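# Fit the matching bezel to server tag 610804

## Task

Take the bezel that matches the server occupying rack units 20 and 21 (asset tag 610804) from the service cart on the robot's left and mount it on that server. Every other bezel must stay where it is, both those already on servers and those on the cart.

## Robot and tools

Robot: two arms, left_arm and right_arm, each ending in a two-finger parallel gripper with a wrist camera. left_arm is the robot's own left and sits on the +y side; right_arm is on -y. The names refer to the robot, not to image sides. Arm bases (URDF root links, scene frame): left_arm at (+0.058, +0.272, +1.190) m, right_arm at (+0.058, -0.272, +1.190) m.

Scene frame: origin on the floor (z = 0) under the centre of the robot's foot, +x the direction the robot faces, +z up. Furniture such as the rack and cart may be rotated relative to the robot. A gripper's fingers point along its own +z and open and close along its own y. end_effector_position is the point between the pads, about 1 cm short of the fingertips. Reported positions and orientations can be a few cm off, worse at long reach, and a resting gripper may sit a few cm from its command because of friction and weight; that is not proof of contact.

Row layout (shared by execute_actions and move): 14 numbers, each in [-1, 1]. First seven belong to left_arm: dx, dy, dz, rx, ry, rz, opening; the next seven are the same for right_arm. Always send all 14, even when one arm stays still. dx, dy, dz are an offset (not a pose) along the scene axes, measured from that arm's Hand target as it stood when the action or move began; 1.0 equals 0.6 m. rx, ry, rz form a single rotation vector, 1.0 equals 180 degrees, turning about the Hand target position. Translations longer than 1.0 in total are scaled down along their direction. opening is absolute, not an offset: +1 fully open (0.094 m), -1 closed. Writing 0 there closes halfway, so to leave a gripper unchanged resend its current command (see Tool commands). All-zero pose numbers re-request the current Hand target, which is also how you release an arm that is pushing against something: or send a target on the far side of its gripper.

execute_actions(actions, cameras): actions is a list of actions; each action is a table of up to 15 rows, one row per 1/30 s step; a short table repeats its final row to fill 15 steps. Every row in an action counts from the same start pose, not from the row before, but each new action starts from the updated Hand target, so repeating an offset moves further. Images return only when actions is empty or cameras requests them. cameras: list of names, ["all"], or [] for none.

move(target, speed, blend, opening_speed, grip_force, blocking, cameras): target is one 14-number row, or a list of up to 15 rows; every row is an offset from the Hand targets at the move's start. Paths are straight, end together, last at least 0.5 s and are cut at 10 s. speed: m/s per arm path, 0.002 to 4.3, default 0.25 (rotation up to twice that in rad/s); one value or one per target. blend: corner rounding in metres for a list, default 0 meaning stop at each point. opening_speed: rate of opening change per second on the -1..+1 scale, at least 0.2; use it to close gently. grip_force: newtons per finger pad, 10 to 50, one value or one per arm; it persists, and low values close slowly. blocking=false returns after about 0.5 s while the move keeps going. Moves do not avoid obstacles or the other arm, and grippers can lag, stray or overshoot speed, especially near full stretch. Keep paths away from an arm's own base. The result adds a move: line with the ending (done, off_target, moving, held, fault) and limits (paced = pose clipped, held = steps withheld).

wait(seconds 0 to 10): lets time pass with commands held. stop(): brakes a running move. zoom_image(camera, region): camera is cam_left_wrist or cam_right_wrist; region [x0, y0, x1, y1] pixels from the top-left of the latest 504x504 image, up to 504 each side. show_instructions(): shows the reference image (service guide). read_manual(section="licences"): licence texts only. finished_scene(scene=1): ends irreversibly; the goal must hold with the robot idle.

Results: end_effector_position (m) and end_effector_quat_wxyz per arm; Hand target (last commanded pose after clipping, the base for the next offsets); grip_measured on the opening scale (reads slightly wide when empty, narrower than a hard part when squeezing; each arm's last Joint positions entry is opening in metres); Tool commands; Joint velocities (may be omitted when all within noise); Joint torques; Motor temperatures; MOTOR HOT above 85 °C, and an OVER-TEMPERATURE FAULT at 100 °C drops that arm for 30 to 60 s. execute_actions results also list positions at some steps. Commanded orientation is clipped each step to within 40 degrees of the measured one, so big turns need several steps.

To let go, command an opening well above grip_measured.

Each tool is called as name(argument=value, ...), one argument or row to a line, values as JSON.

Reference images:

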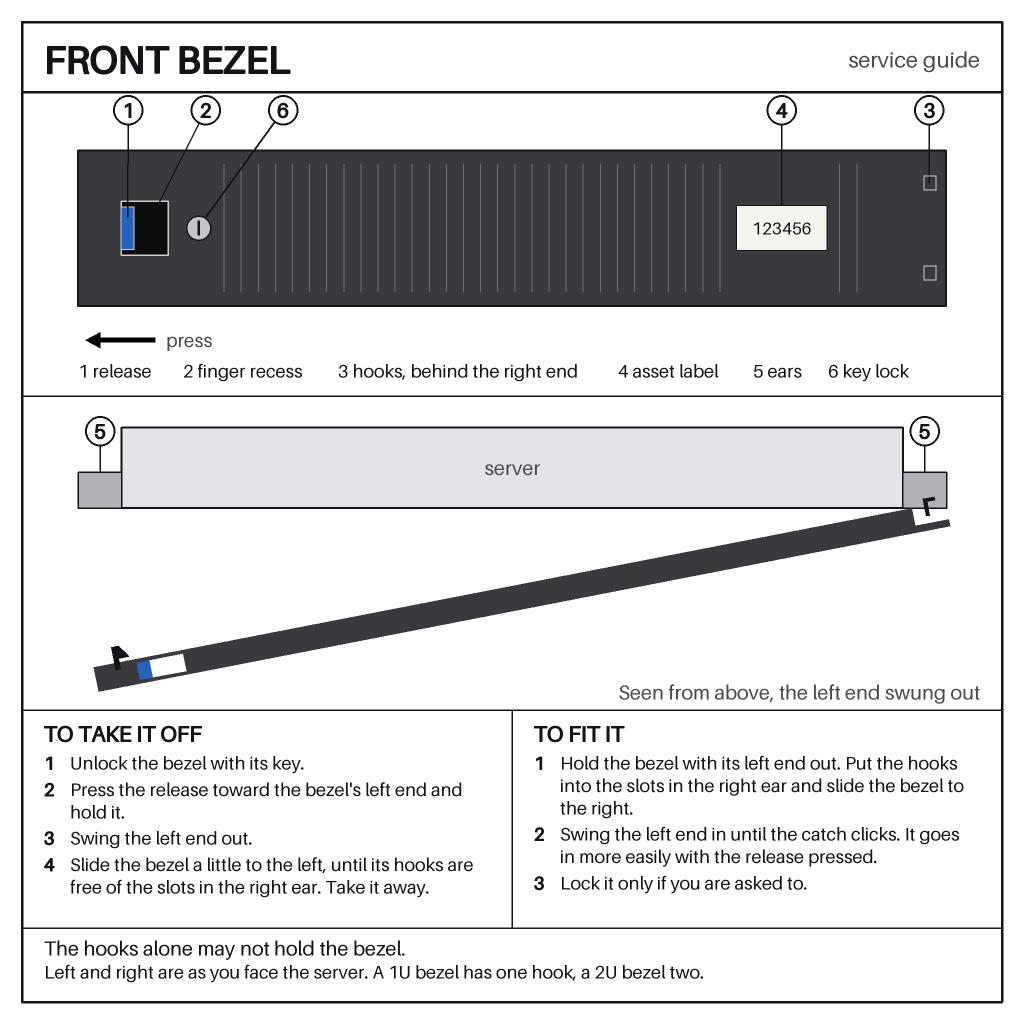

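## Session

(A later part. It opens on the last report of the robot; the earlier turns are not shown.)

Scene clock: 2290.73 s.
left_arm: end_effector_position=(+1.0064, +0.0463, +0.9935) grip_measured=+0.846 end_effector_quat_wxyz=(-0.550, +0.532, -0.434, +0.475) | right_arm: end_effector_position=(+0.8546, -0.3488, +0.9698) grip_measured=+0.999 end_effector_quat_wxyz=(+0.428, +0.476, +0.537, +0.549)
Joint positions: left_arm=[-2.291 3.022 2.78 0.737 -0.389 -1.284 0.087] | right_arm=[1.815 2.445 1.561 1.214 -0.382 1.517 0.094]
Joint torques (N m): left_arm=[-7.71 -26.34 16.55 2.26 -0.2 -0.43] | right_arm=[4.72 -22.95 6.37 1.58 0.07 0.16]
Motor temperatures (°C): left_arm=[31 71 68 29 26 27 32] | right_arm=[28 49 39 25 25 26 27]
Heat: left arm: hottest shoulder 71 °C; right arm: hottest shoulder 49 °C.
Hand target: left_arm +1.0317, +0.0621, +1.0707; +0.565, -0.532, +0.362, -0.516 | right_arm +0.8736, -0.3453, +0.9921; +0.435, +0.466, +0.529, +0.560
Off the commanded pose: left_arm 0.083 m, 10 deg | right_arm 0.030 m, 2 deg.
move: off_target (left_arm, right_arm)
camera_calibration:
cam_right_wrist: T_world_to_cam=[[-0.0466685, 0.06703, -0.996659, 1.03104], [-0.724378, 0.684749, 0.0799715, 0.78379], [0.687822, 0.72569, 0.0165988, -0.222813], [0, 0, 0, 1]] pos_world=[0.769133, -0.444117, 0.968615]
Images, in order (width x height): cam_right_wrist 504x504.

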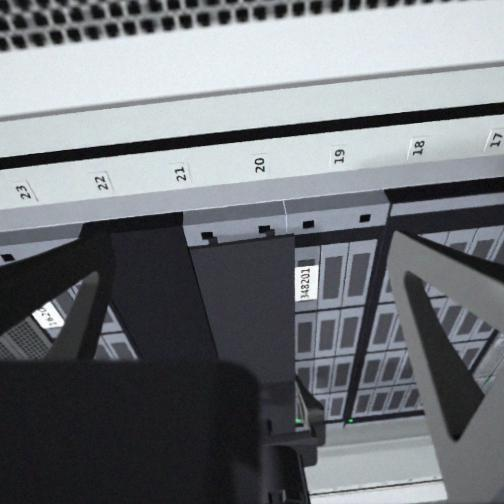

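move(
  target=[0,0.00,0,-0.009,0,0,0.75,0,0,0,0,0,0,1],
  speed=0.1,
  cameras=["cam_right_wrist"],
)

zoom_image(
  camera="cam_right_wrist",
  region=[170, 200, 300, 330],
)

Scene clock: 2295.13 s.
left_arm: end_effector_position=(+1.0064, +0.0466, +0.9928) grip_measured=+0.846 end_effector_quat_wxyz=(-0.550, +0.533, -0.435, +0.474) | right_arm: end_effector_position=(+0.8546, -0.3488, +0.9698) grip_measured=+0.999 end_effector_quat_wxyz=(+0.428, +0.476, +0.537, +0.549)
Joint positions: left_arm=[-2.291 3.022 2.78 0.735 -0.391 -1.284 0.087] | right_arm=[1.815 2.445 1.561 1.214 -0.382 1.517 0.094]
Joint torques (N m): left_arm=[-7.77 -26.64 16.17 2.25 -0.27 -0.73] | right_arm=[4.6 -22.53 6.27 1.47 0.11 0.13]
Motor temperatures (°C): left_arm=[31 70 67 29 26 27 32] | right_arm=[28 49 39 25 25 26 27]
Heat: left arm: hottest shoulder 70 °C; right arm: hottest shoulder 49 °C.
Hand target: left_arm +1.0317, +0.0623, +1.0706; +0.558, -0.540, +0.354, -0.521 | right_arm +0.8736, -0.3453, +0.9921; +0.435, +0.466, +0.529, +0.560
Off the commanded pose: left_arm 0.083 m, 11 deg | right_arm 0.030 m, 2 deg.
move: off_target (left_arm, right_arm)
camera_calibration:
cam_right_wrist: T_world_to_cam=[[-0.0466685, 0.06703, -0.996659, 1.03104], [-0.724378, 0.684749, 0.0799715, 0.78379], [0.687822, 0.72569, 0.0165988, -0.222813], [0, 0, 0, 1]] pos_world=[0.769133, -0.444117, 0.968615]
Images, in order (width x height): cam_right_wrist 504x504.

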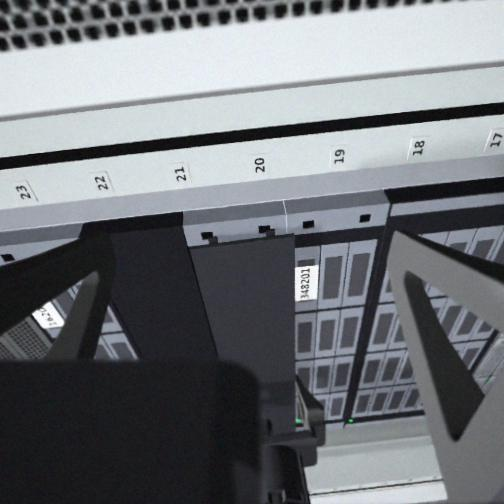

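Scaled by 3.877.

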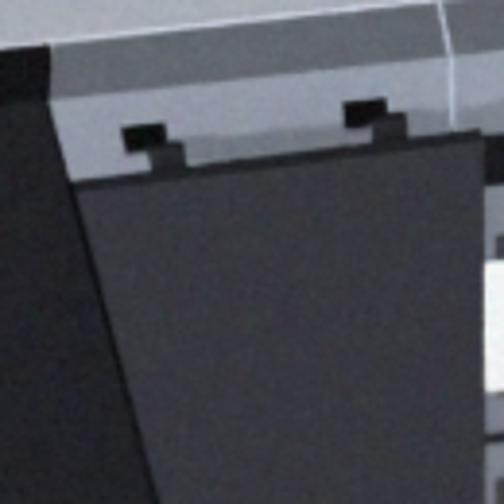

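move(
  target=[0,0.00,0,-0.006,0,0,0.75,0,0,0,0,0,0,1],
  speed=0.1,
)

move(
  target=[0,0.00,0,-0.006,0,0,0.75,0,0,0,0,0,0,1],
  speed=0.1,
  cameras=["cam_right_wrist"],
)

zoom_image(
  camera="cam_right_wrist",
  region=[170, 200, 300, 330],
)

Scene clock: 2298.67 s.
left_arm: end_effector_position=(+1.0062, +0.0462, +0.9929) grip_measured=+0.846 end_effector_quat_wxyz=(-0.549, +0.534, -0.434, +0.474) | right_arm: end_effector_position=(+0.8546, -0.3488, +0.9698) grip_measured=+0.999 end_effector_quat_wxyz=(+0.428, +0.476, +0.537, +0.549)
Joint positions: left_arm=[-2.292 3.022 2.78 0.735 -0.393 -1.286 0.087] | right_arm=[1.815 2.445 1.561 1.214 -0.382 1.517 0.094]
Joint torques (N m): left_arm=[-7.77 -26.93 15.66 2.22 -0.35 -0.9] | right_arm=[4.13 -22.42 6.43 1.52 0.11 0.1]
Motor temperatures (°C): left_arm=[31 69 66 29 26 27 32] | right_arm=[28 49 39 25 25 26 27]
Heat: left arm: hottest shoulder 69 °C; right arm: hottest shoulder 49 °C.
Hand target: left_arm +1.0316, +0.0619, +1.0707; +0.553, -0.545, +0.349, -0.525 | right_arm +0.8736, -0.3453, +0.9921; +0.435, +0.466, +0.529, +0.560
Off the commanded pose: left_arm 0.083 m, 11 deg | right_arm 0.030 m, 2 deg.
move: off_target (left_arm, right_arm)

Scene clock: 2299.37 s.
left_arm: end_effector_position=(+1.0061, +0.0462, +0.9929) grip_measured=+0.846 end_effector_quat_wxyz=(-0.549, +0.536, -0.432, +0.475) | right_arm: end_effector_position=(+0.8546, -0.3488, +0.9698) grip_measured=+0.999 end_effector_quat_wxyz=(+0.428, +0.476, +0.537, +0.549)
Joint positions: left_arm=[-2.292 3.022 2.78 0.735 -0.396 -1.289 0.087] | right_arm=[1.815 2.445 1.561 1.214 -0.382 1.517 0.094]
Joint torques (N m): left_arm=[-7.71 -27.22 15.21 2.21 -0.43 -1.06] | right_arm=[4.42 -22.48 6.42 1.58 0.1 0.11]
Motor temperatures (°C): left_arm=[31 69 66 29 26 27 32] | right_arm=[28 49 39 25 25 26 27]
Heat: left arm: hottest shoulder 69 °C; right arm: hottest shoulder 49 °C.
Hand target: left_arm +1.0317, +0.0621, +1.0707; +0.548, -0.550, +0.344, -0.528 | right_arm +0.8736, -0.3453, +0.9921; +0.435, +0.466, +0.529, +0.560
Off the commanded pose: left_arm 0.083 m, 12 deg | right_arm 0.030 m, 2 deg.
move: off_target (left_arm, right_arm)
camera_calibration:
cam_right_wrist: T_world_to_cam=[[-0.0466685, 0.06703, -0.996659, 1.03104], [-0.724378, 0.684749, 0.0799715, 0.78379], [0.687822, 0.72569, 0.0165988, -0.222813], [0, 0, 0, 1]] pos_world=[0.769133, -0.444117, 0.968615]
Images, in order (width x height): cam_right_wrist 504x504.

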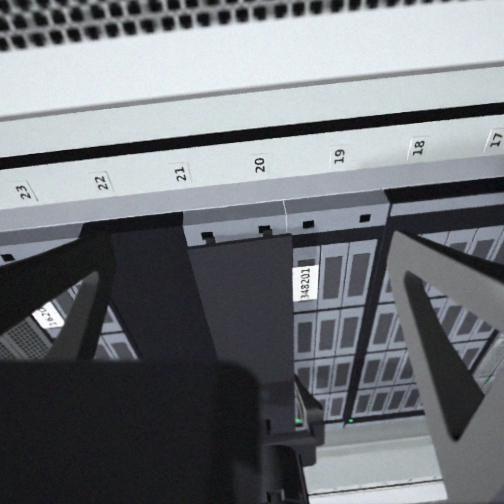

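Scaled by 3.877.

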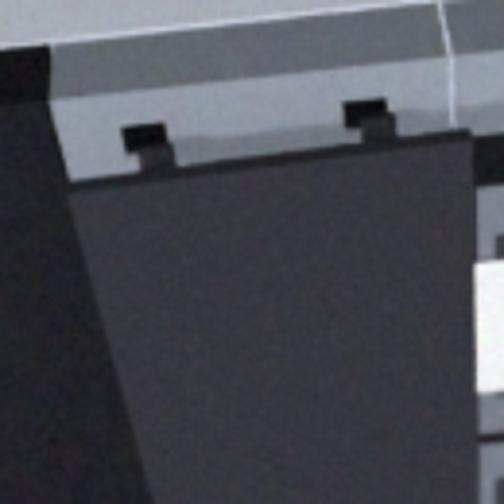

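move(
  target=[0,0.00,0,-0.008,0,0,0.75,0,0,0,0,0,0,1],
  speed=0.1,
  cameras=["cam_right_wrist"],
)

zoom_image(
  camera="cam_right_wrist",
  region=[170, 200, 300, 330],
)

Scene clock: 2302.53 s.
left_arm: end_effector_position=(+1.0065, +0.0462, +0.9946) grip_measured=+0.846 end_effector_quat_wxyz=(-0.547, +0.539, -0.428, +0.477) | right_arm: end_effector_position=(+0.8546, -0.3488, +0.9698) grip_measured=+0.999 end_effector_quat_wxyz=(+0.428, +0.476, +0.537, +0.549)
Joint positions: left_arm=[-2.293 3.02 2.78 0.735 -0.4 -1.299 0.087] | right_arm=[1.815 2.445 1.561 1.214 -0.382 1.517 0.094]
Joint torques (N m): left_arm=[-7.77 -27.28 14.76 2.17 -0.49 -1.21] | right_arm=[4.6 -22.36 6.35 1.65 0.07 0.11]
Motor temperatures (°C): left_arm=[31 68 65 29 26 27 32] | right_arm=[28 49 39 25 25 26 27]
Heat: left arm: hottest shoulder 68 °C; right arm: hottest shoulder 49 °C.
Hand target: left_arm +1.0317, +0.0621, +1.0707; +0.541, -0.557, +0.338, -0.532 | right_arm +0.8736, -0.3453, +0.9921; +0.435, +0.466, +0.529, +0.560
Off the commanded pose: left_arm 0.082 m, 12 deg | right_arm 0.030 m, 2 deg.
move: off_target (left_arm, right_arm)
camera_calibration:
cam_right_wrist: T_world_to_cam=[[-0.0466685, 0.06703, -0.996659, 1.03104], [-0.724378, 0.684749, 0.0799715, 0.78379], [0.687822, 0.72569, 0.0165988, -0.222813], [0, 0, 0, 1]] pos_world=[0.769133, -0.444117, 0.968615]
Images, in order (width x height): cam_right_wrist 504x504.

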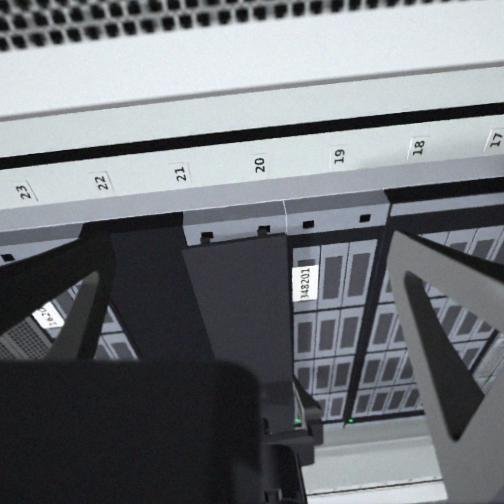

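Scaled by 3.877.

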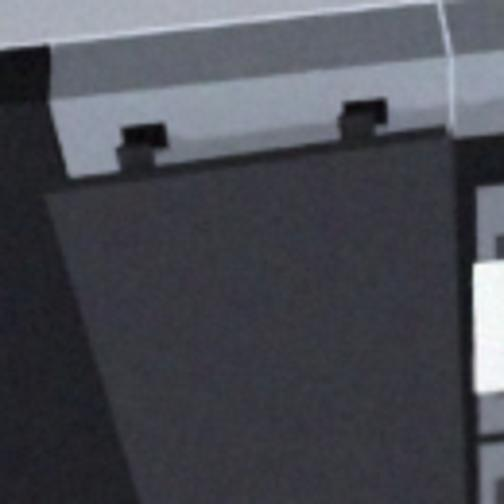

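move(
  target=[0.002,0.00,-0.009,0,0,0,0.75,0,0,0,0,0,0,1],
  speed=0.1,
  cameras=["cam_right_wrist"],
)

zoom_image(
  camera="cam_right_wrist",
  region=[170, 200, 300, 330],
)

Scene clock: 2306.77 s.
left_arm: end_effector_position=(+1.0085, +0.0463, +0.9960) grip_measured=+0.846 end_effector_quat_wxyz=(-0.546, +0.540, -0.430, +0.474) | right_arm: end_effector_position=(+0.8546, -0.3488, +0.9698) grip_measured=+0.999 end_effector_quat_wxyz=(+0.428, +0.476, +0.537, +0.549)
Joint positions: left_arm=[-2.294 3.021 2.791 0.719 -0.404 -1.299 0.087] | right_arm=[1.815 2.445 1.561 1.214 -0.382 1.517 0.094]
Joint torques (N m): left_arm=[-7.59 -26.11 16.35 1.99 -0.12 -1.26] | right_arm=[5.13 -22.01 6.32 1.46 0.08 0.11]
Motor temperatures (°C): left_arm=[31 70 64 29 26 27 32] | right_arm=[28 49 39 25 25 26 27]
Heat: left arm: hottest shoulder 70 °C; right arm: hottest shoulder 49 °C.
Hand target: left_arm +1.0329, +0.0620, +1.0655; +0.541, -0.557, +0.338, -0.532 | right_arm +0.8736, -0.3453, +0.9921; +0.435, +0.466, +0.529, +0.560
Off the commanded pose: left_arm 0.075 m, 13 deg | right_arm 0.030 m, 2 deg.
move: off_target (left_arm, right_arm)
camera_calibration:
cam_right_wrist: T_world_to_cam=[[-0.0466685, 0.06703, -0.996659, 1.03104], [-0.724378, 0.684749, 0.0799715, 0.78379], [0.687822, 0.72569, 0.0165988, -0.222813], [0, 0, 0, 1]] pos_world=[0.769133, -0.444117, 0.968615]
Images, in order (width x height): cam_right_wrist 504x504.

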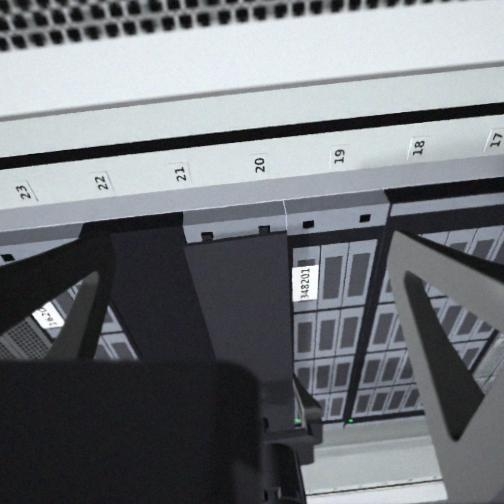

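Scaled by 3.877.

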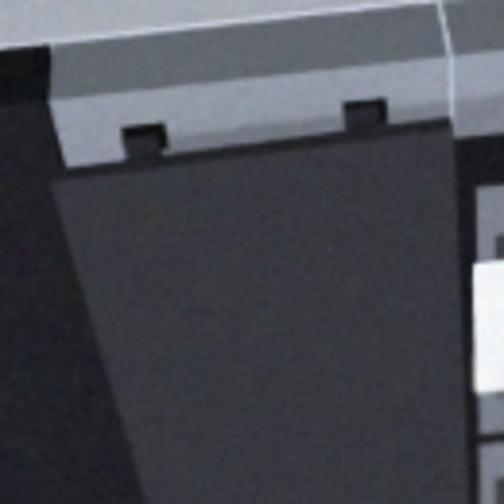

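zoom_image(
  camera="cam_right_wrist",
  region=[192, 220, 242, 270],
)

zoom_image(
  camera="cam_right_wrist",
  region=[250, 214, 300, 264],
)

Scaled by 10.080.

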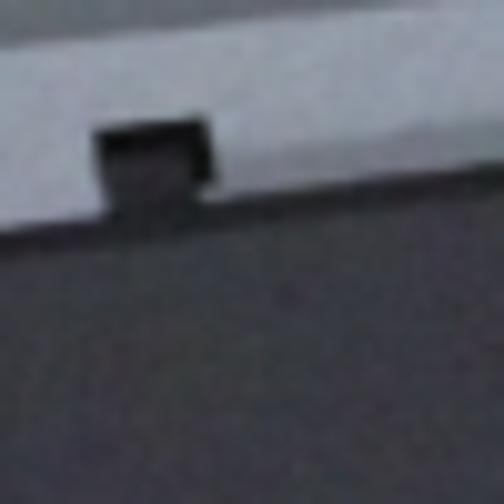

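Scaled by 10.080.

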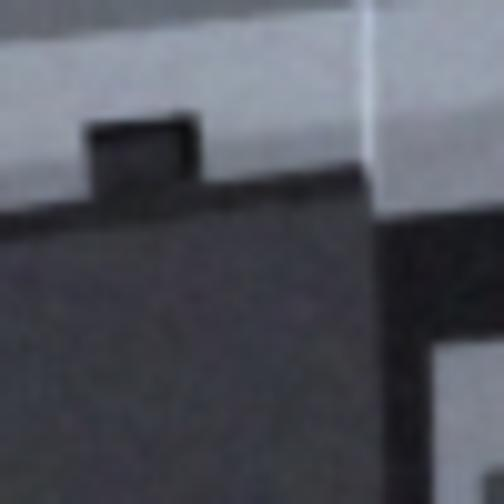

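move(
  target=[0.006,0.00,-0.003,0,0,0,0.75,0,0,0,0,0,0,1],
  speed=0.05,
  cameras=["cam_right_wrist"],
)

zoom_image(
  camera="cam_right_wrist",
  region=[192, 220, 242, 270],
)

zoom_image(
  camera="cam_right_wrist",
  region=[250, 214, 300, 264],
)

Scene clock: 2313.67 s.
left_arm: end_effector_position=(+1.0102, +0.0456, +0.9959) grip_measured=+0.846 end_effector_quat_wxyz=(-0.546, +0.541, -0.431, +0.473) | right_arm: end_effector_position=(+0.8546, -0.3488, +0.9698) grip_measured=+0.999 end_effector_quat_wxyz=(+0.428, +0.476, +0.537, +0.549)
Joint positions: left_arm=[-2.294 3.041 2.836 0.691 -0.405 -1.299 0.087] | right_arm=[1.815 2.445 1.561 1.214 -0.382 1.517 0.094]
Joint torques (N m): left_arm=[-7.36 -26.11 16.43 1.72 0.18 -1.32] | right_arm=[4.48 -22.24 6.23 1.54 0.05 0.1]
Motor temperatures (°C): left_arm=[31 69 64 29 26 28 32] | right_arm=[28 49 39 25 25 26 27]
Heat: left arm: hottest shoulder 69 °C; right arm: hottest shoulder 49 °C.
Hand target: left_arm +1.0364, +0.0620, +1.0635; +0.541, -0.557, +0.338, -0.532 | right_arm +0.8736, -0.3453, +0.9921; +0.435, +0.466, +0.529, +0.560
Off the commanded pose: left_arm 0.075 m, 13 deg | right_arm 0.030 m, 2 deg.
move: off_target (left_arm, right_arm)
camera_calibration:
cam_right_wrist: T_world_to_cam=[[-0.0466685, 0.06703, -0.996659, 1.03104], [-0.724378, 0.684749, 0.0799715, 0.78379], [0.687822, 0.72569, 0.0165988, -0.222813], [0, 0, 0, 1]] pos_world=[0.769133, -0.444117, 0.968615]
Images, in order (width x height): cam_right_wrist 504x504.

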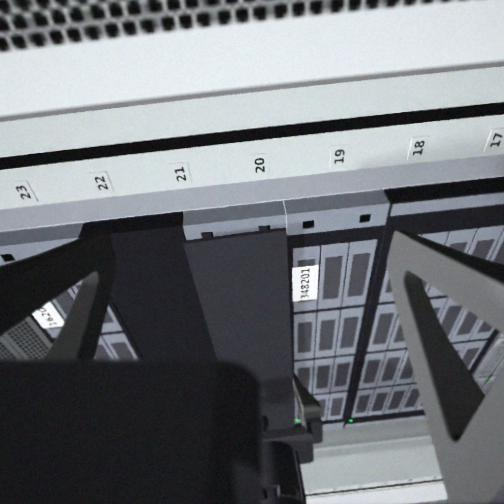

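Scaled by 10.080.

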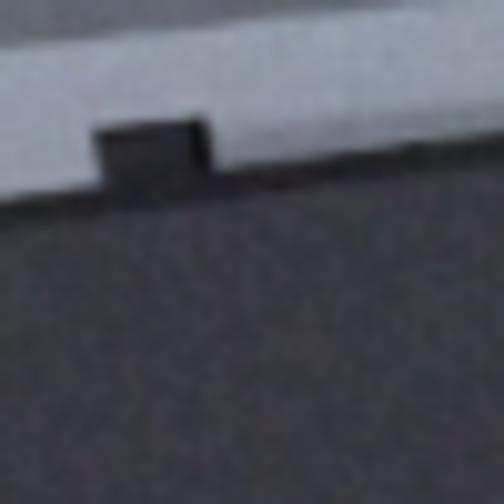

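Scaled by 10.080.

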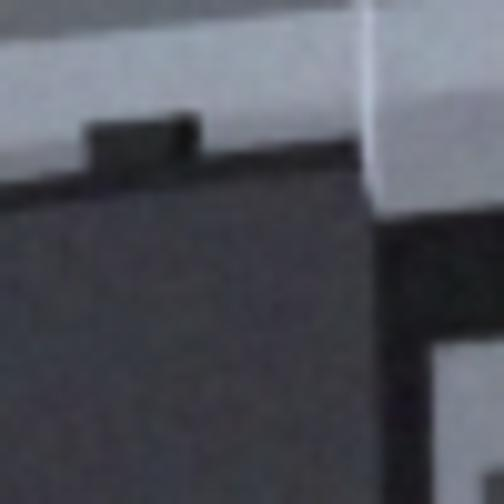

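move(
  target=[0.006,0.00,-0.002,0,0,0,0.75,0,0,0,0,0,0,1],
  speed=0.05,
  cameras=["cam_right_wrist"],
)

zoom_image(
  camera="cam_right_wrist",
  region=[192, 220, 242, 270],
)

zoom_image(
  camera="cam_right_wrist",
  region=[250, 214, 300, 264],
)

Scene clock: 2320.00 s.
left_arm: end_effector_position=(+1.0103, +0.0458, +0.9959) grip_measured=+0.846 end_effector_quat_wxyz=(-0.546, +0.541, -0.431, +0.473) | right_arm: end_effector_position=(+0.8546, -0.3488, +0.9698) grip_measured=+0.999 end_effector_quat_wxyz=(+0.428, +0.476, +0.537, +0.549)
Joint positions: left_arm=[-2.294 3.047 2.847 0.686 -0.406 -1.299 0.087] | right_arm=[1.815 2.445 1.561 1.214 -0.382 1.517 0.094]
Joint torques (N m): left_arm=[-7.24 -26.34 16.46 1.29 0.42 -1.37] | right_arm=[4.84 -22.24 6.24 1.51 0.11 0.16]
Motor temperatures (°C): left_arm=[31 69 64 29 26 28 32] | right_arm=[28 49 39 25 25 26 27]
Heat: left arm: hottest shoulder 69 °C; right arm: hottest shoulder 49 °C.
Hand target: left_arm +1.0401, +0.0622, +1.0623; +0.541, -0.557, +0.338, -0.532 | right_arm +0.8736, -0.3453, +0.9921; +0.435, +0.466, +0.529, +0.560
Off the commanded pose: left_arm 0.075 m, 13 deg | right_arm 0.030 m, 2 deg.
elbow stopped short (left arm): the move would have taken joint 3 (elbow) straighter than the controller allows.
move: off_target (left_arm, right_arm)
camera_calibration:
cam_right_wrist: T_world_to_cam=[[-0.0466685, 0.06703, -0.996659, 1.03104], [-0.724378, 0.684749, 0.0799715, 0.78379], [0.687822, 0.72569, 0.0165988, -0.222813], [0, 0, 0, 1]] pos_world=[0.769133, -0.444117, 0.968615]
Images, in order (width x height): cam_right_wrist 504x504.

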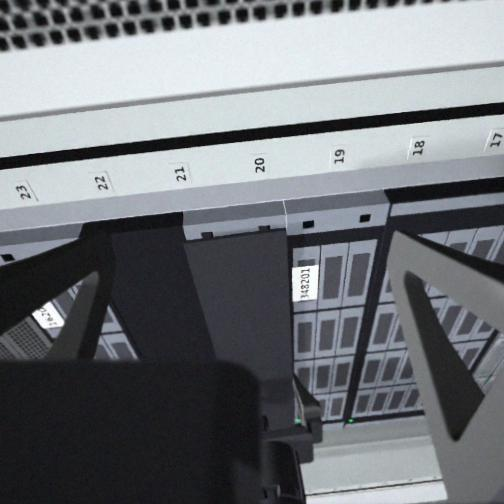

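Scaled by 10.080.

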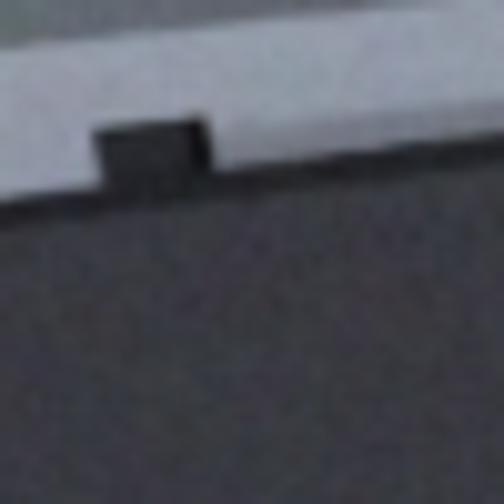

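Scaled by 10.080.

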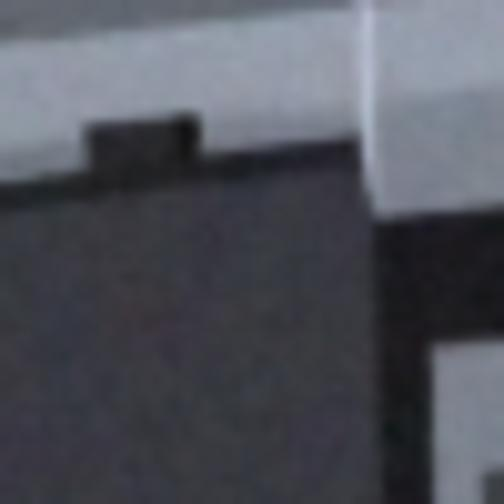

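move(
  target=[-0.002,0.00,0,0,0,0.006,0.75,0,0,0,0,0,0,1],
  speed=0.05,
  cameras=["cam_right_wrist"],
)

zoom_image(
  camera="cam_right_wrist",
  region=[170, 200, 300, 330],
)

Scene clock: 2329.10 s.
left_arm: end_effector_position=(+1.0103, +0.0456, +0.9957) grip_measured=+0.846 end_effector_quat_wxyz=(-0.546, +0.544, -0.430, +0.470) | right_arm: end_effector_position=(+0.8546, -0.3488, +0.9698) grip_measured=+0.999 end_effector_quat_wxyz=(+0.428, +0.476, +0.537, +0.549)
Joint positions: left_arm=[-2.296 3.047 2.849 0.681 -0.415 -1.299 0.087] | right_arm=[1.815 2.445 1.561 1.214 -0.382 1.517 0.094]
Joint torques (N m): left_arm=[-7.36 -26.46 16.27 1.4 0.15 -1.34] | right_arm=[4.78 -22.3 6.38 1.63 0.1 0.12]
Motor temperatures (°C): left_arm=[30 71 64 29 26 29 32] | right_arm=[28 49 39 25 25 26 27]
Heat: left arm: hottest shoulder 71 °C; right arm: hottest shoulder 49 °C.
Hand target: left_arm +1.0389, +0.0620, +1.0622; +0.546, -0.560, +0.333, -0.527 | right_arm +0.8736, -0.3453, +0.9921; +0.435, +0.466, +0.529, +0.560
Off the commanded pose: left_arm 0.074 m, 13 deg | right_arm 0.030 m, 2 deg.
elbow stopped short (left arm): the move would have taken joint 3 (elbow) straighter than the controller allows.
move: off_target (left_arm, right_arm)
camera_calibration:
cam_right_wrist: T_world_to_cam=[[-0.0466685, 0.06703, -0.996659, 1.03104], [-0.724378, 0.684749, 0.0799715, 0.78379], [0.687822, 0.72569, 0.0165988, -0.222813], [0, 0, 0, 1]] pos_world=[0.769133, -0.444117, 0.968615]
Images, in order (width x height): cam_right_wrist 504x504.

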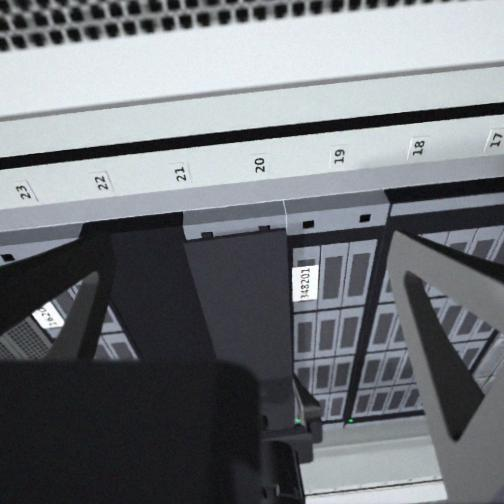

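Scaled by 3.877.

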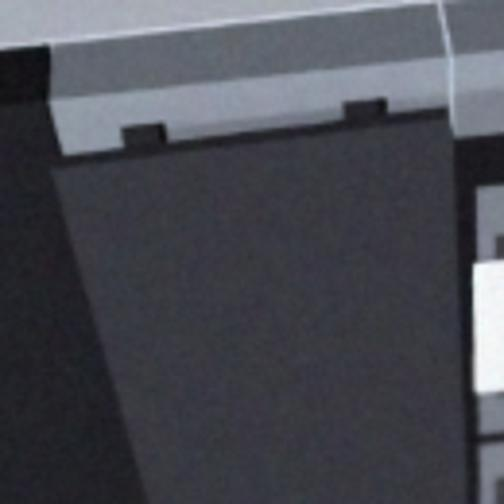

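move(
  target=[-0.002,0.00,0,0,0,0.006,0.75,0,0,0,0,0,0,1],
  speed=0.05,
)

move(
  target=[-0.002,-0.01,0,0,0,0.0,0.75,0,0,0,0,0,0,1],
  speed=0.05,
  cameras=["cam_right_wrist"],
)

zoom_image(
  camera="cam_right_wrist",
  region=[170, 200, 300, 330],
)

Scene clock: 2333.63 s.
left_arm: end_effector_position=(+1.0102, +0.0457, +0.9955) grip_measured=+0.846 end_effector_quat_wxyz=(-0.547, +0.547, -0.430, +0.466) | right_arm: end_effector_position=(+0.8546, -0.3488, +0.9698) grip_measured=+0.999 end_effector_quat_wxyz=(+0.428, +0.476, +0.537, +0.549)
Joint positions: left_arm=[-2.297 3.047 2.851 0.675 -0.425 -1.298 0.087] | right_arm=[1.815 2.445 1.561 1.214 -0.382 1.517 0.094]
Joint torques (N m): left_arm=[-7.41 -26.46 16.05 1.54 -0.02 -1.31] | right_arm=[4.54 -22.42 6.41 1.58 0.09 0.11]
Motor temperatures (°C): left_arm=[30 71 65 29 26 29 32] | right_arm=[28 49 39 25 25 26 27]
Heat: left arm: hottest shoulder 71 °C; right arm: hottest shoulder 49 °C.
Hand target: left_arm +1.0377, +0.0622, +1.0622; +0.551, -0.563, +0.327, -0.522 | right_arm +0.8736, -0.3453, +0.9921; +0.435, +0.466, +0.529, +0.560
Off the commanded pose: left_arm 0.074 m, 14 deg | right_arm 0.030 m, 2 deg.
elbow stopped short (left arm): the move would have taken joint 3 (elbow) straighter than the controller allows.
move: off_target (left_arm, right_arm)

Scene clock: 2334.47 s.
left_arm: end_effector_position=(+1.0102, +0.0453, +0.9955) grip_measured=+0.846 end_effector_quat_wxyz=(-0.546, +0.548, -0.430, +0.465) | right_arm: end_effector_position=(+0.8546, -0.3488, +0.9698) grip_measured=+0.999 end_effector_quat_wxyz=(+0.428, +0.476, +0.537, +0.549)
Joint positions: left_arm=[-2.298 3.047 2.852 0.672 -0.43 -1.298 0.087] | right_arm=[1.815 2.445 1.561 1.214 -0.382 1.517 0.094]
Joint torques (N m): left_arm=[-7.88 -26.46 15.97 1.51 0.03 -1.3] | right_arm=[4.31 -22.18 6.46 1.54 0.11 0.11]
Motor temperatures (°C): left_arm=[30 71 65 29 26 29 32] | right_arm=[28 49 39 25 25 26 27]
Heat: left arm: hottest shoulder 71 °C; right arm: hottest shoulder 49 °C.
Hand target: left_arm +1.0364, +0.0561, +1.0622; +0.551, -0.563, +0.327, -0.522 | right_arm +0.8736, -0.3453, +0.9921; +0.435, +0.466, +0.529, +0.560
Off the commanded pose: left_arm 0.073 m, 14 deg | right_arm 0.030 m, 2 deg.
elbow stopped short (left arm): the move would have taken joint 3 (elbow) straighter than the controller allows.
move: off_target (left_arm, right_arm)
camera_calibration:
cam_right_wrist: T_world_to_cam=[[-0.0466685, 0.06703, -0.996659, 1.03104], [-0.724378, 0.684749, 0.0799715, 0.78379], [0.687822, 0.72569, 0.0165988, -0.222813], [0, 0, 0, 1]] pos_world=[0.769133, -0.444117, 0.968615]
Images, in order (width x height): cam_right_wrist 504x504.

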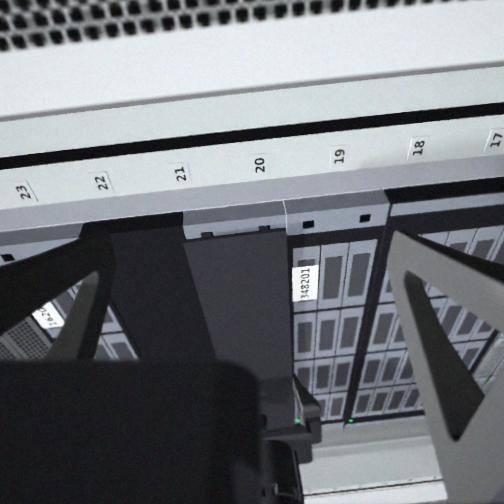

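Scaled by 3.877.

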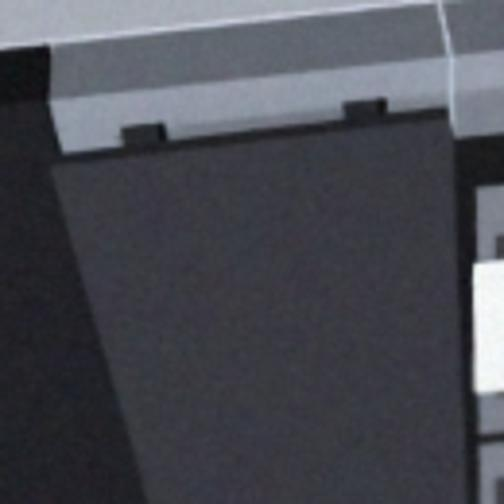

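move(
  target=[-0.004,-0.015,0,0,0,0.0,0.75,0,0,0,0,0,0,1],
  speed=0.05,
)

move(
  target=[-0.004,-0.01,0,0,0,0.0,0.75,0,0,0,0,0,0,1],
  speed=0.05,
  cameras=["cam_right_wrist"],
)

zoom_image(
  camera="cam_right_wrist",
  region=[170, 200, 300, 330],
)

Scene clock: 2338.50 s.
left_arm: end_effector_position=(+1.0101, +0.0449, +0.9955) grip_measured=+0.846 end_effector_quat_wxyz=(-0.546, +0.550, -0.430, +0.462) | right_arm: end_effector_position=(+0.8546, -0.3488, +0.9698) grip_measured=+0.999 end_effector_quat_wxyz=(+0.428, +0.476, +0.537, +0.549)
Joint positions: left_arm=[-2.3 3.047 2.854 0.668 -0.437 -1.298 0.087] | right_arm=[1.815 2.445 1.561 1.214 -0.382 1.517 0.094]
Joint torques (N m): left_arm=[-8.41 -26.4 15.82 1.52 0.09 -1.27] | right_arm=[4.37 -22.3 6.37 1.31 0.06 0.13]
Motor temperatures (°C): left_arm=[30 72 65 29 26 29 32] | right_arm=[28 49 39 25 25 26 27]
Heat: left arm: hottest shoulder 72 °C; right arm: hottest shoulder 49 °C.
Hand target: left_arm +1.0341, +0.0471, +1.0622; +0.551, -0.563, +0.327, -0.522 | right_arm +0.8736, -0.3453, +0.9921; +0.435, +0.466, +0.529, +0.560
Off the commanded pose: left_arm 0.071 m, 14 deg | right_arm 0.030 m, 2 deg.
elbow stopped short (left arm): the move would have taken joint 3 (elbow) straighter than the controller allows.
move: off_target (left_arm, right_arm)

Scene clock: 2339.47 s.
left_arm: end_effector_position=(+1.0099, +0.0445, +0.9953) grip_measured=+0.846 end_effector_quat_wxyz=(-0.546, +0.551, -0.430, +0.462) | right_arm: end_effector_position=(+0.8546, -0.3488, +0.9698) grip_measured=+0.999 end_effector_quat_wxyz=(+0.428, +0.476, +0.537, +0.549)
Joint positions: left_arm=[-2.301 3.047 2.854 0.667 -0.439 -1.298 0.087] | right_arm=[1.815 2.445 1.561 1.214 -0.382 1.517 0.094]
Joint torques (N m): left_arm=[-9 -26.29 15.79 1.58 -0.01 -1.25] | right_arm=[5.01 -22.42 6.22 1.58 0.06 0.09]
Motor temperatures (°C): left_arm=[30 72 65 29 26 29 32] | right_arm=[28 49 39 25 25 26 27]
Heat: left arm: hottest shoulder 72 °C; right arm: hottest shoulder 49 °C.
Hand target: left_arm +1.0316, +0.0410, +1.0622; +0.551, -0.563, +0.327, -0.522 | right_arm +0.8736, -0.3453, +0.9921; +0.435, +0.466, +0.529, +0.560
Off the commanded pose: left_arm 0.070 m, 14 deg | right_arm 0.030 m, 2 deg.
elbow stopped short (left arm): the move would have taken joint 3 (elbow) straighter than the controller allows.
move: off_target (left_arm, right_arm)
camera_calibration:
cam_right_wrist: T_world_to_cam=[[-0.0466685, 0.06703, -0.996659, 1.03104], [-0.724378, 0.684749, 0.0799715, 0.78379], [0.687822, 0.72569, 0.0165988, -0.222813], [0, 0, 0, 1]] pos_world=[0.769133, -0.444117, 0.968615]
Images, in order (width x height): cam_right_wrist 504x504.

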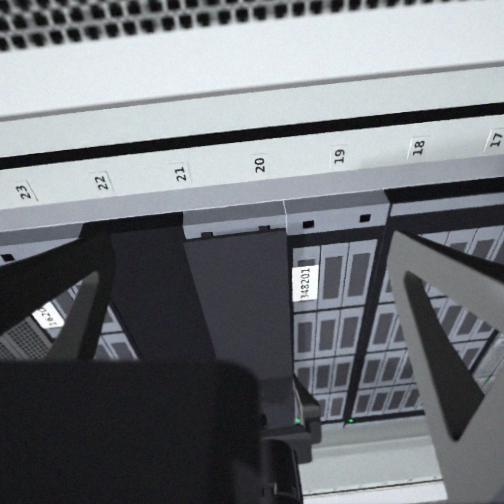

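Scaled by 3.877.

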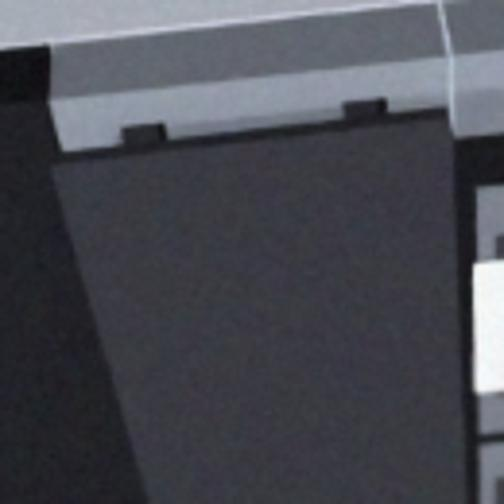

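zoom_image(
  camera="cam_right_wrist",
  region=[70, 170, 220, 320],
)

Scaled by 3.360.

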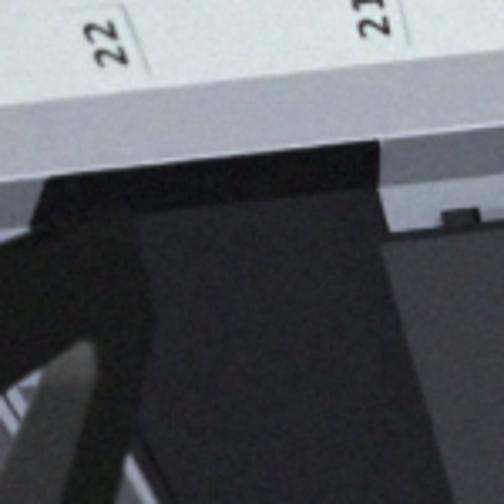

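execute_actions(
  actions=[],
)

Scene clock: 2375.20 s.
left_arm: end_effector_position=(+1.0099, +0.0445, +0.9953) grip_measured=+0.846 end_effector_quat_wxyz=(-0.546, +0.551, -0.430, +0.462) | right_arm: end_effector_position=(+0.8546, -0.3488, +0.9698) grip_measured=+0.999 end_effector_quat_wxyz=(+0.428, +0.476, +0.537, +0.549)
Joint positions: left_arm=[-2.301 3.047 2.854 0.667 -0.439 -1.298 0.087] | right_arm=[1.815 2.445 1.561 1.214 -0.382 1.517 0.094]
Joint velocities: within noise
Joint torques (N m): left_arm=[-8.88 -26.11 15.83 1.59 -0.01 -1.26] | right_arm=[4.66 -22.07 6.2 1.68 0.1 0.07]
Motor temperatures (°C): left_arm=[31 73 65 29 26 30 32] | right_arm=[28 50 39 25 25 26 27]
Heat: left arm: hottest shoulder 73 °C; right arm: hottest shoulder 50 °C.
Hand target: left_arm +1.0316, +0.0410, +1.0622; +0.551, -0.563, +0.327, -0.522 | right_arm +0.8736, -0.3453, +0.9921; +0.435, +0.466, +0.529, +0.560
Tool commands: left_gripper/opening=+0.75 right_gripper/opening=+1.0
Off the commanded pose: left_arm 0.070 m, 14 deg | right_arm 0.030 m, 2 deg.
camera_calibration:
cam_left_wrist: T_world_to_cam=[[-0.0292489, 0.0420071, 0.998689, -0.966994], [-0.40885, -0.91222, 0.0263959, 0.430247], [0.912133, -0.407542, 0.043856, -0.82404], [0, 0, 0, 1]] pos_world=[0.899257, 0.0972701, 0.990508]
cam_right_wrist: T_world_to_cam=[[-0.0466685, 0.06703, -0.996659, 1.03104], [-0.724378, 0.684749, 0.0799715, 0.78379], [0.687822, 0.72569, 0.0165988, -0.222813], [0, 0, 0, 1]] pos_world=[0.769133, -0.444117, 0.968615]

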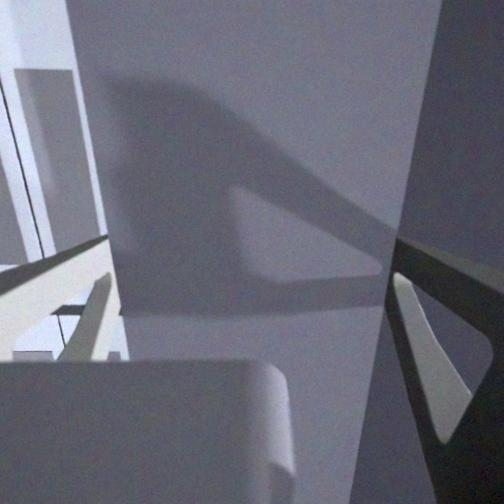

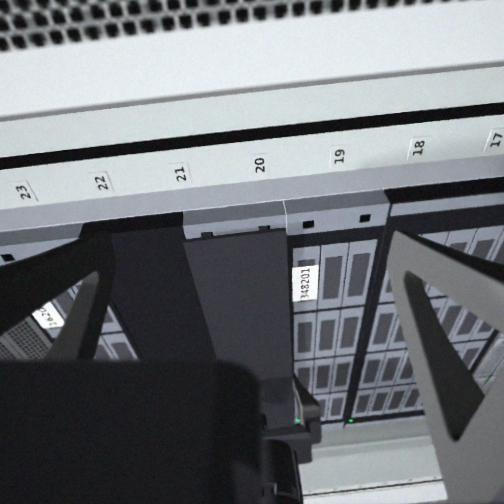

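move(
  target=[0,0,0,0,0,0,0.75,0.16,0.333,0.03,0,0,0,-1],
  speed=0.2,
  cameras=["cam_right_wrist"],
)

Scene clock: 2400.37 s.
left_arm: end_effector_position=(+1.0099, +0.0445, +0.9953) grip_measured=+0.846 end_effector_quat_wxyz=(-0.546, +0.551, -0.430, +0.462) | right_arm: end_effector_position=(+0.9587, -0.1484, +1.0031) grip_measured=-0.997 end_effector_quat_wxyz=(+0.426, +0.474, +0.531, +0.558)
Joint positions: left_arm=[-2.301 3.047 2.854 0.667 -0.439 -1.298 0.087] | right_arm=[2.109 2.554 1.923 0.953 -0.113 1.438 0]
Joint torques (N m): left_arm=[-8.94 -26.34 15.84 1.58 -0.01 -1.25] | right_arm=[7.3 -22.83 9.57 1.54 0.05 -0.15]
Motor temperatures (°C): left_arm=[31 72 65 29 26 30 32] | right_arm=[28 50 39 25 25 26 27]
Heat: left arm: hottest shoulder 72 °C; right arm: hottest shoulder 50 °C.
Hand target: left_arm +1.0316, +0.0410, +1.0622; +0.551, -0.563, +0.327, -0.522 | right_arm +0.9696, -0.1453, +1.0102; +0.435, +0.466, +0.528, +0.560
Off the commanded pose: left_arm 0.070 m, 14 deg | right_arm 0.013 m, 1 deg.
elbow stopped short (left arm): the move would have taken joint 3 (elbow) straighter than the controller allows.
move: off_target (left_arm, right_arm)
camera_calibration:
cam_right_wrist: T_world_to_cam=[[-0.0326393, 0.0828558, -0.996027, 1.04394], [-0.72971, 0.679013, 0.0803969, 0.72309], [0.682977, 0.729435, 0.0382982, -0.457001], [0, 0, 0, 1]] pos_world=[0.873841, -0.244131, 0.999161]
Images, in order (width x height): cam_right_wrist 504x504.

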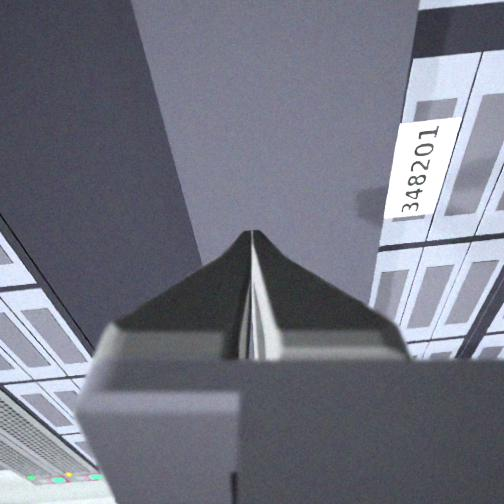

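move(
  target=[0,0,0,0,0,0,0.75,0,-0.062,-0.03,0,0,0,-1],
  speed=0.1,
  cameras=["cam_right_wrist"],
)

Scene clock: 2408.20 s.
left_arm: end_effector_position=(+1.0099, +0.0445, +0.9953) grip_measured=+0.846 end_effector_quat_wxyz=(-0.546, +0.551, -0.430, +0.462) | right_arm: end_effector_position=(+0.9577, -0.1770, +0.9835) grip_measured=-0.997 end_effector_quat_wxyz=(+0.426, +0.472, +0.538, +0.555)
Joint positions: left_arm=[-2.301 3.047 2.854 0.667 -0.439 -1.298 0.087] | right_arm=[2.066 2.579 1.94 0.952 -0.158 1.438 0]
Joint torques (N m): left_arm=[-8.82 -26.23 15.82 1.61 -0.01 -1.25] | right_arm=[6.89 -22.65 9.58 1.89 -0.17 0.05]
Motor temperatures (°C): left_arm=[31 72 65 29 26 31 32] | right_arm=[28 51 40 25 25 26 27]
Heat: left arm: hottest shoulder 72 °C; right arm: hottest shoulder 51 °C.
Hand target: left_arm +1.0316, +0.0410, +1.0622; +0.551, -0.563, +0.327, -0.522 | right_arm +0.9695, -0.1826, +0.9919; +0.435, +0.466, +0.529, +0.560
Off the commanded pose: left_arm 0.070 m, 14 deg | right_arm 0.016 m, 2 deg.
elbow stopped short (left arm): the move would have taken joint 3 (elbow) straighter than the controller allows.
move: off_target (left_arm, right_arm)
camera_calibration:
cam_right_wrist: T_world_to_cam=[[-0.0396175, 0.0690611, -0.996825, 1.03176], [-0.733432, 0.675507, 0.0759491, 0.75065], [0.678608, 0.734112, 0.0238897, -0.415454], [0, 0, 0, 1]] pos_world=[0.873357, -0.273334, 0.981399]
Images, in order (width x height): cam_right_wrist 504x504.

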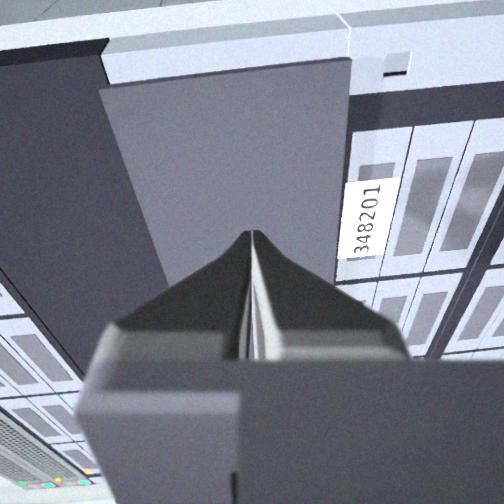

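zoom_image(
  camera="cam_right_wrist",
  region=[90, 0, 290, 150],
)

zoom_image(
  camera="cam_right_wrist",
  region=[250, 0, 450, 150],
)

Scaled by 2.520.

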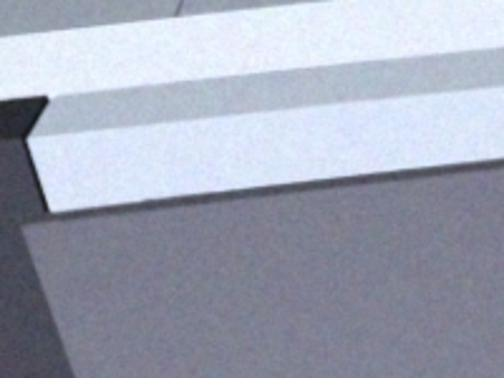

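Scaled by 2.520.

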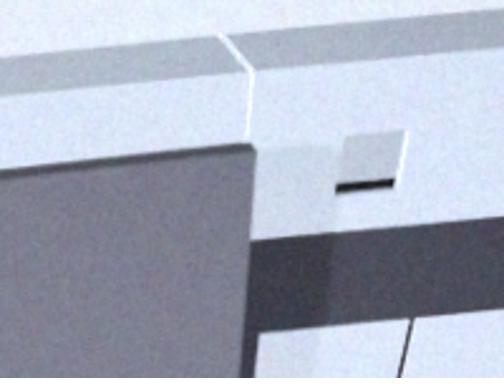

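move(
  target=[0,0,0,0,0,0,0.75,0.05,0,0,0,0,0,-1],
  speed=0.1,
  cameras=["cam_right_wrist"],
)

Scene clock: 2423.77 s.
left_arm: end_effector_position=(+1.0099, +0.0445, +0.9953) grip_measured=+0.846 end_effector_quat_wxyz=(-0.546, +0.551, -0.430, +0.462) | right_arm: end_effector_position=(+0.9885, -0.1763, +0.9852) grip_measured=-0.997 end_effector_quat_wxyz=(+0.428, +0.470, +0.535, +0.556)
Joint positions: left_arm=[-2.301 3.047 2.854 0.667 -0.439 -1.298 0.087] | right_arm=[2.066 2.636 2.097 0.862 -0.158 1.438 0]
Joint torques (N m): left_arm=[-8.82 -26.23 15.83 1.57 -0.01 -1.25] | right_arm=[6.07 -23.24 10.26 1.54 -0.16 0.11]
Motor temperatures (°C): left_arm=[31 72 65 29 26 31 32] | right_arm=[28 54 40 25 25 26 27]
Heat: left arm: hottest shoulder 72 °C; right arm: hottest shoulder 54 °C.
Hand target: left_arm +1.0316, +0.0410, +1.0622; +0.551, -0.563, +0.327, -0.522 | right_arm +0.9997, -0.1827, +0.9923; +0.435, +0.466, +0.528, +0.561
Off the commanded pose: left_arm 0.070 m, 14 deg | right_arm 0.014 m, 1 deg.
elbow stopped short (left arm): the move would have taken joint 3 (elbow) straighter than the controller allows.
move: off_target (left_arm, right_arm)
camera_calibration:
cam_right_wrist: T_world_to_cam=[[-0.0312854, 0.0693289, -0.997103, 1.02672], [-0.733242, 0.676352, 0.0700333, 0.778416], [0.679248, 0.733308, 0.0296749, -0.443377], [0, 0, 0, 1]] pos_world=[0.904051, -0.272533, 0.982389]
Images, in order (width x height): cam_right_wrist 504x504.

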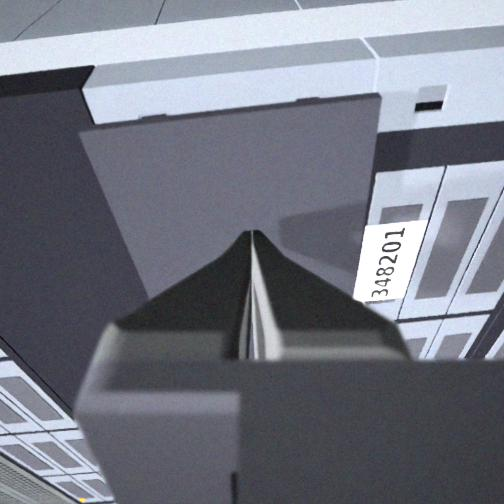

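zoom_image(
  camera="cam_right_wrist",
  region=[110, 70, 210, 150],
)

zoom_image(
  camera="cam_right_wrist",
  region=[270, 50, 370, 130],
)

Scaled by 5.040.

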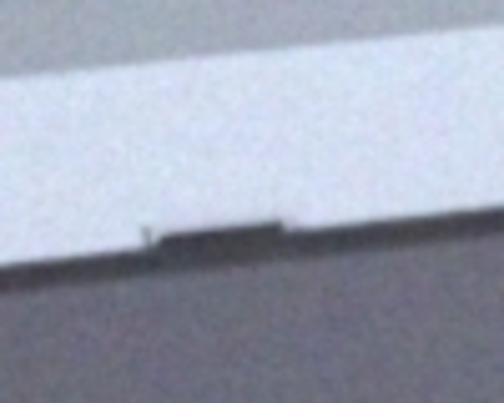

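Scaled by 5.040.

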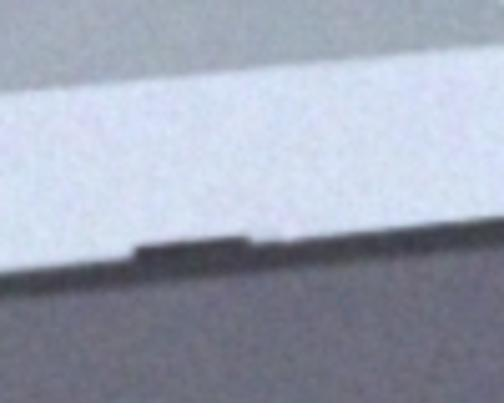

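move(
  target=[0,0,0,0,0,0,0.75,0.02,0,0,0,0,0,-1],
  speed=0.05,
  cameras=["cam_right_wrist"],
)

zoom_image(
  camera="cam_right_wrist",
  region=[80, 50, 400, 250],
)

Scene clock: 2431.97 s.
left_arm: end_effector_position=(+1.0100, +0.0445, +0.9954) grip_measured=+0.846 end_effector_quat_wxyz=(-0.546, +0.551, -0.430, +0.462) | right_arm: end_effector_position=(+0.9979, -0.1752, +0.9825) grip_measured=-0.997 end_effector_quat_wxyz=(+0.426, +0.470, +0.537, +0.556)
Joint positions: left_arm=[-2.301 3.047 2.854 0.666 -0.44 -1.298 0.087] | right_arm=[2.066 2.662 2.157 0.823 -0.16 1.438 0]
Joint torques (N m): left_arm=[-8.94 -26.4 15.76 1.55 0.01 -1.25] | right_arm=[6.3 -23.71 11.19 1.47 -0.09 0.09]
Motor temperatures (°C): left_arm=[31 72 65 29 26 31 32] | right_arm=[28 52 42 25 25 26 27]
Heat: left arm: hottest shoulder 72 °C; right arm: hottest shoulder 52 °C.
Hand target: left_arm +1.0316, +0.0411, +1.0621; +0.551, -0.563, +0.327, -0.522 | right_arm +1.0115, -0.1826, +0.9920; +0.435, +0.466, +0.529, +0.560
Off the commanded pose: left_arm 0.070 m, 14 deg | right_arm 0.018 m, 2 deg.
elbow stopped short (left arm): the move would have taken joint 3 (elbow) straighter than the controller allows.
move: off_target (left_arm, right_arm)
camera_calibration:
cam_right_wrist: T_world_to_cam=[[-0.0356427, 0.0692931, -0.996959, 1.02851], [-0.734801, 0.674328, 0.0731389, 0.78292], [0.677346, 0.735174, 0.0268818, -0.445578], [0, 0, 0, 1]] pos_world=[0.913759, -0.271636, 0.980094]
Images, in order (width x height): cam_right_wrist 504x504.

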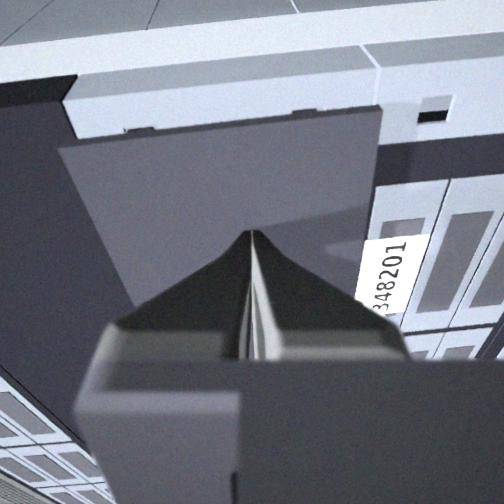

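Scaled by 1.575.

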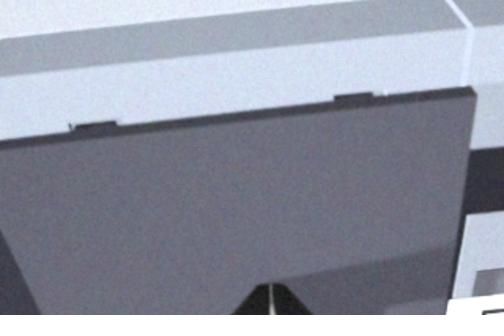

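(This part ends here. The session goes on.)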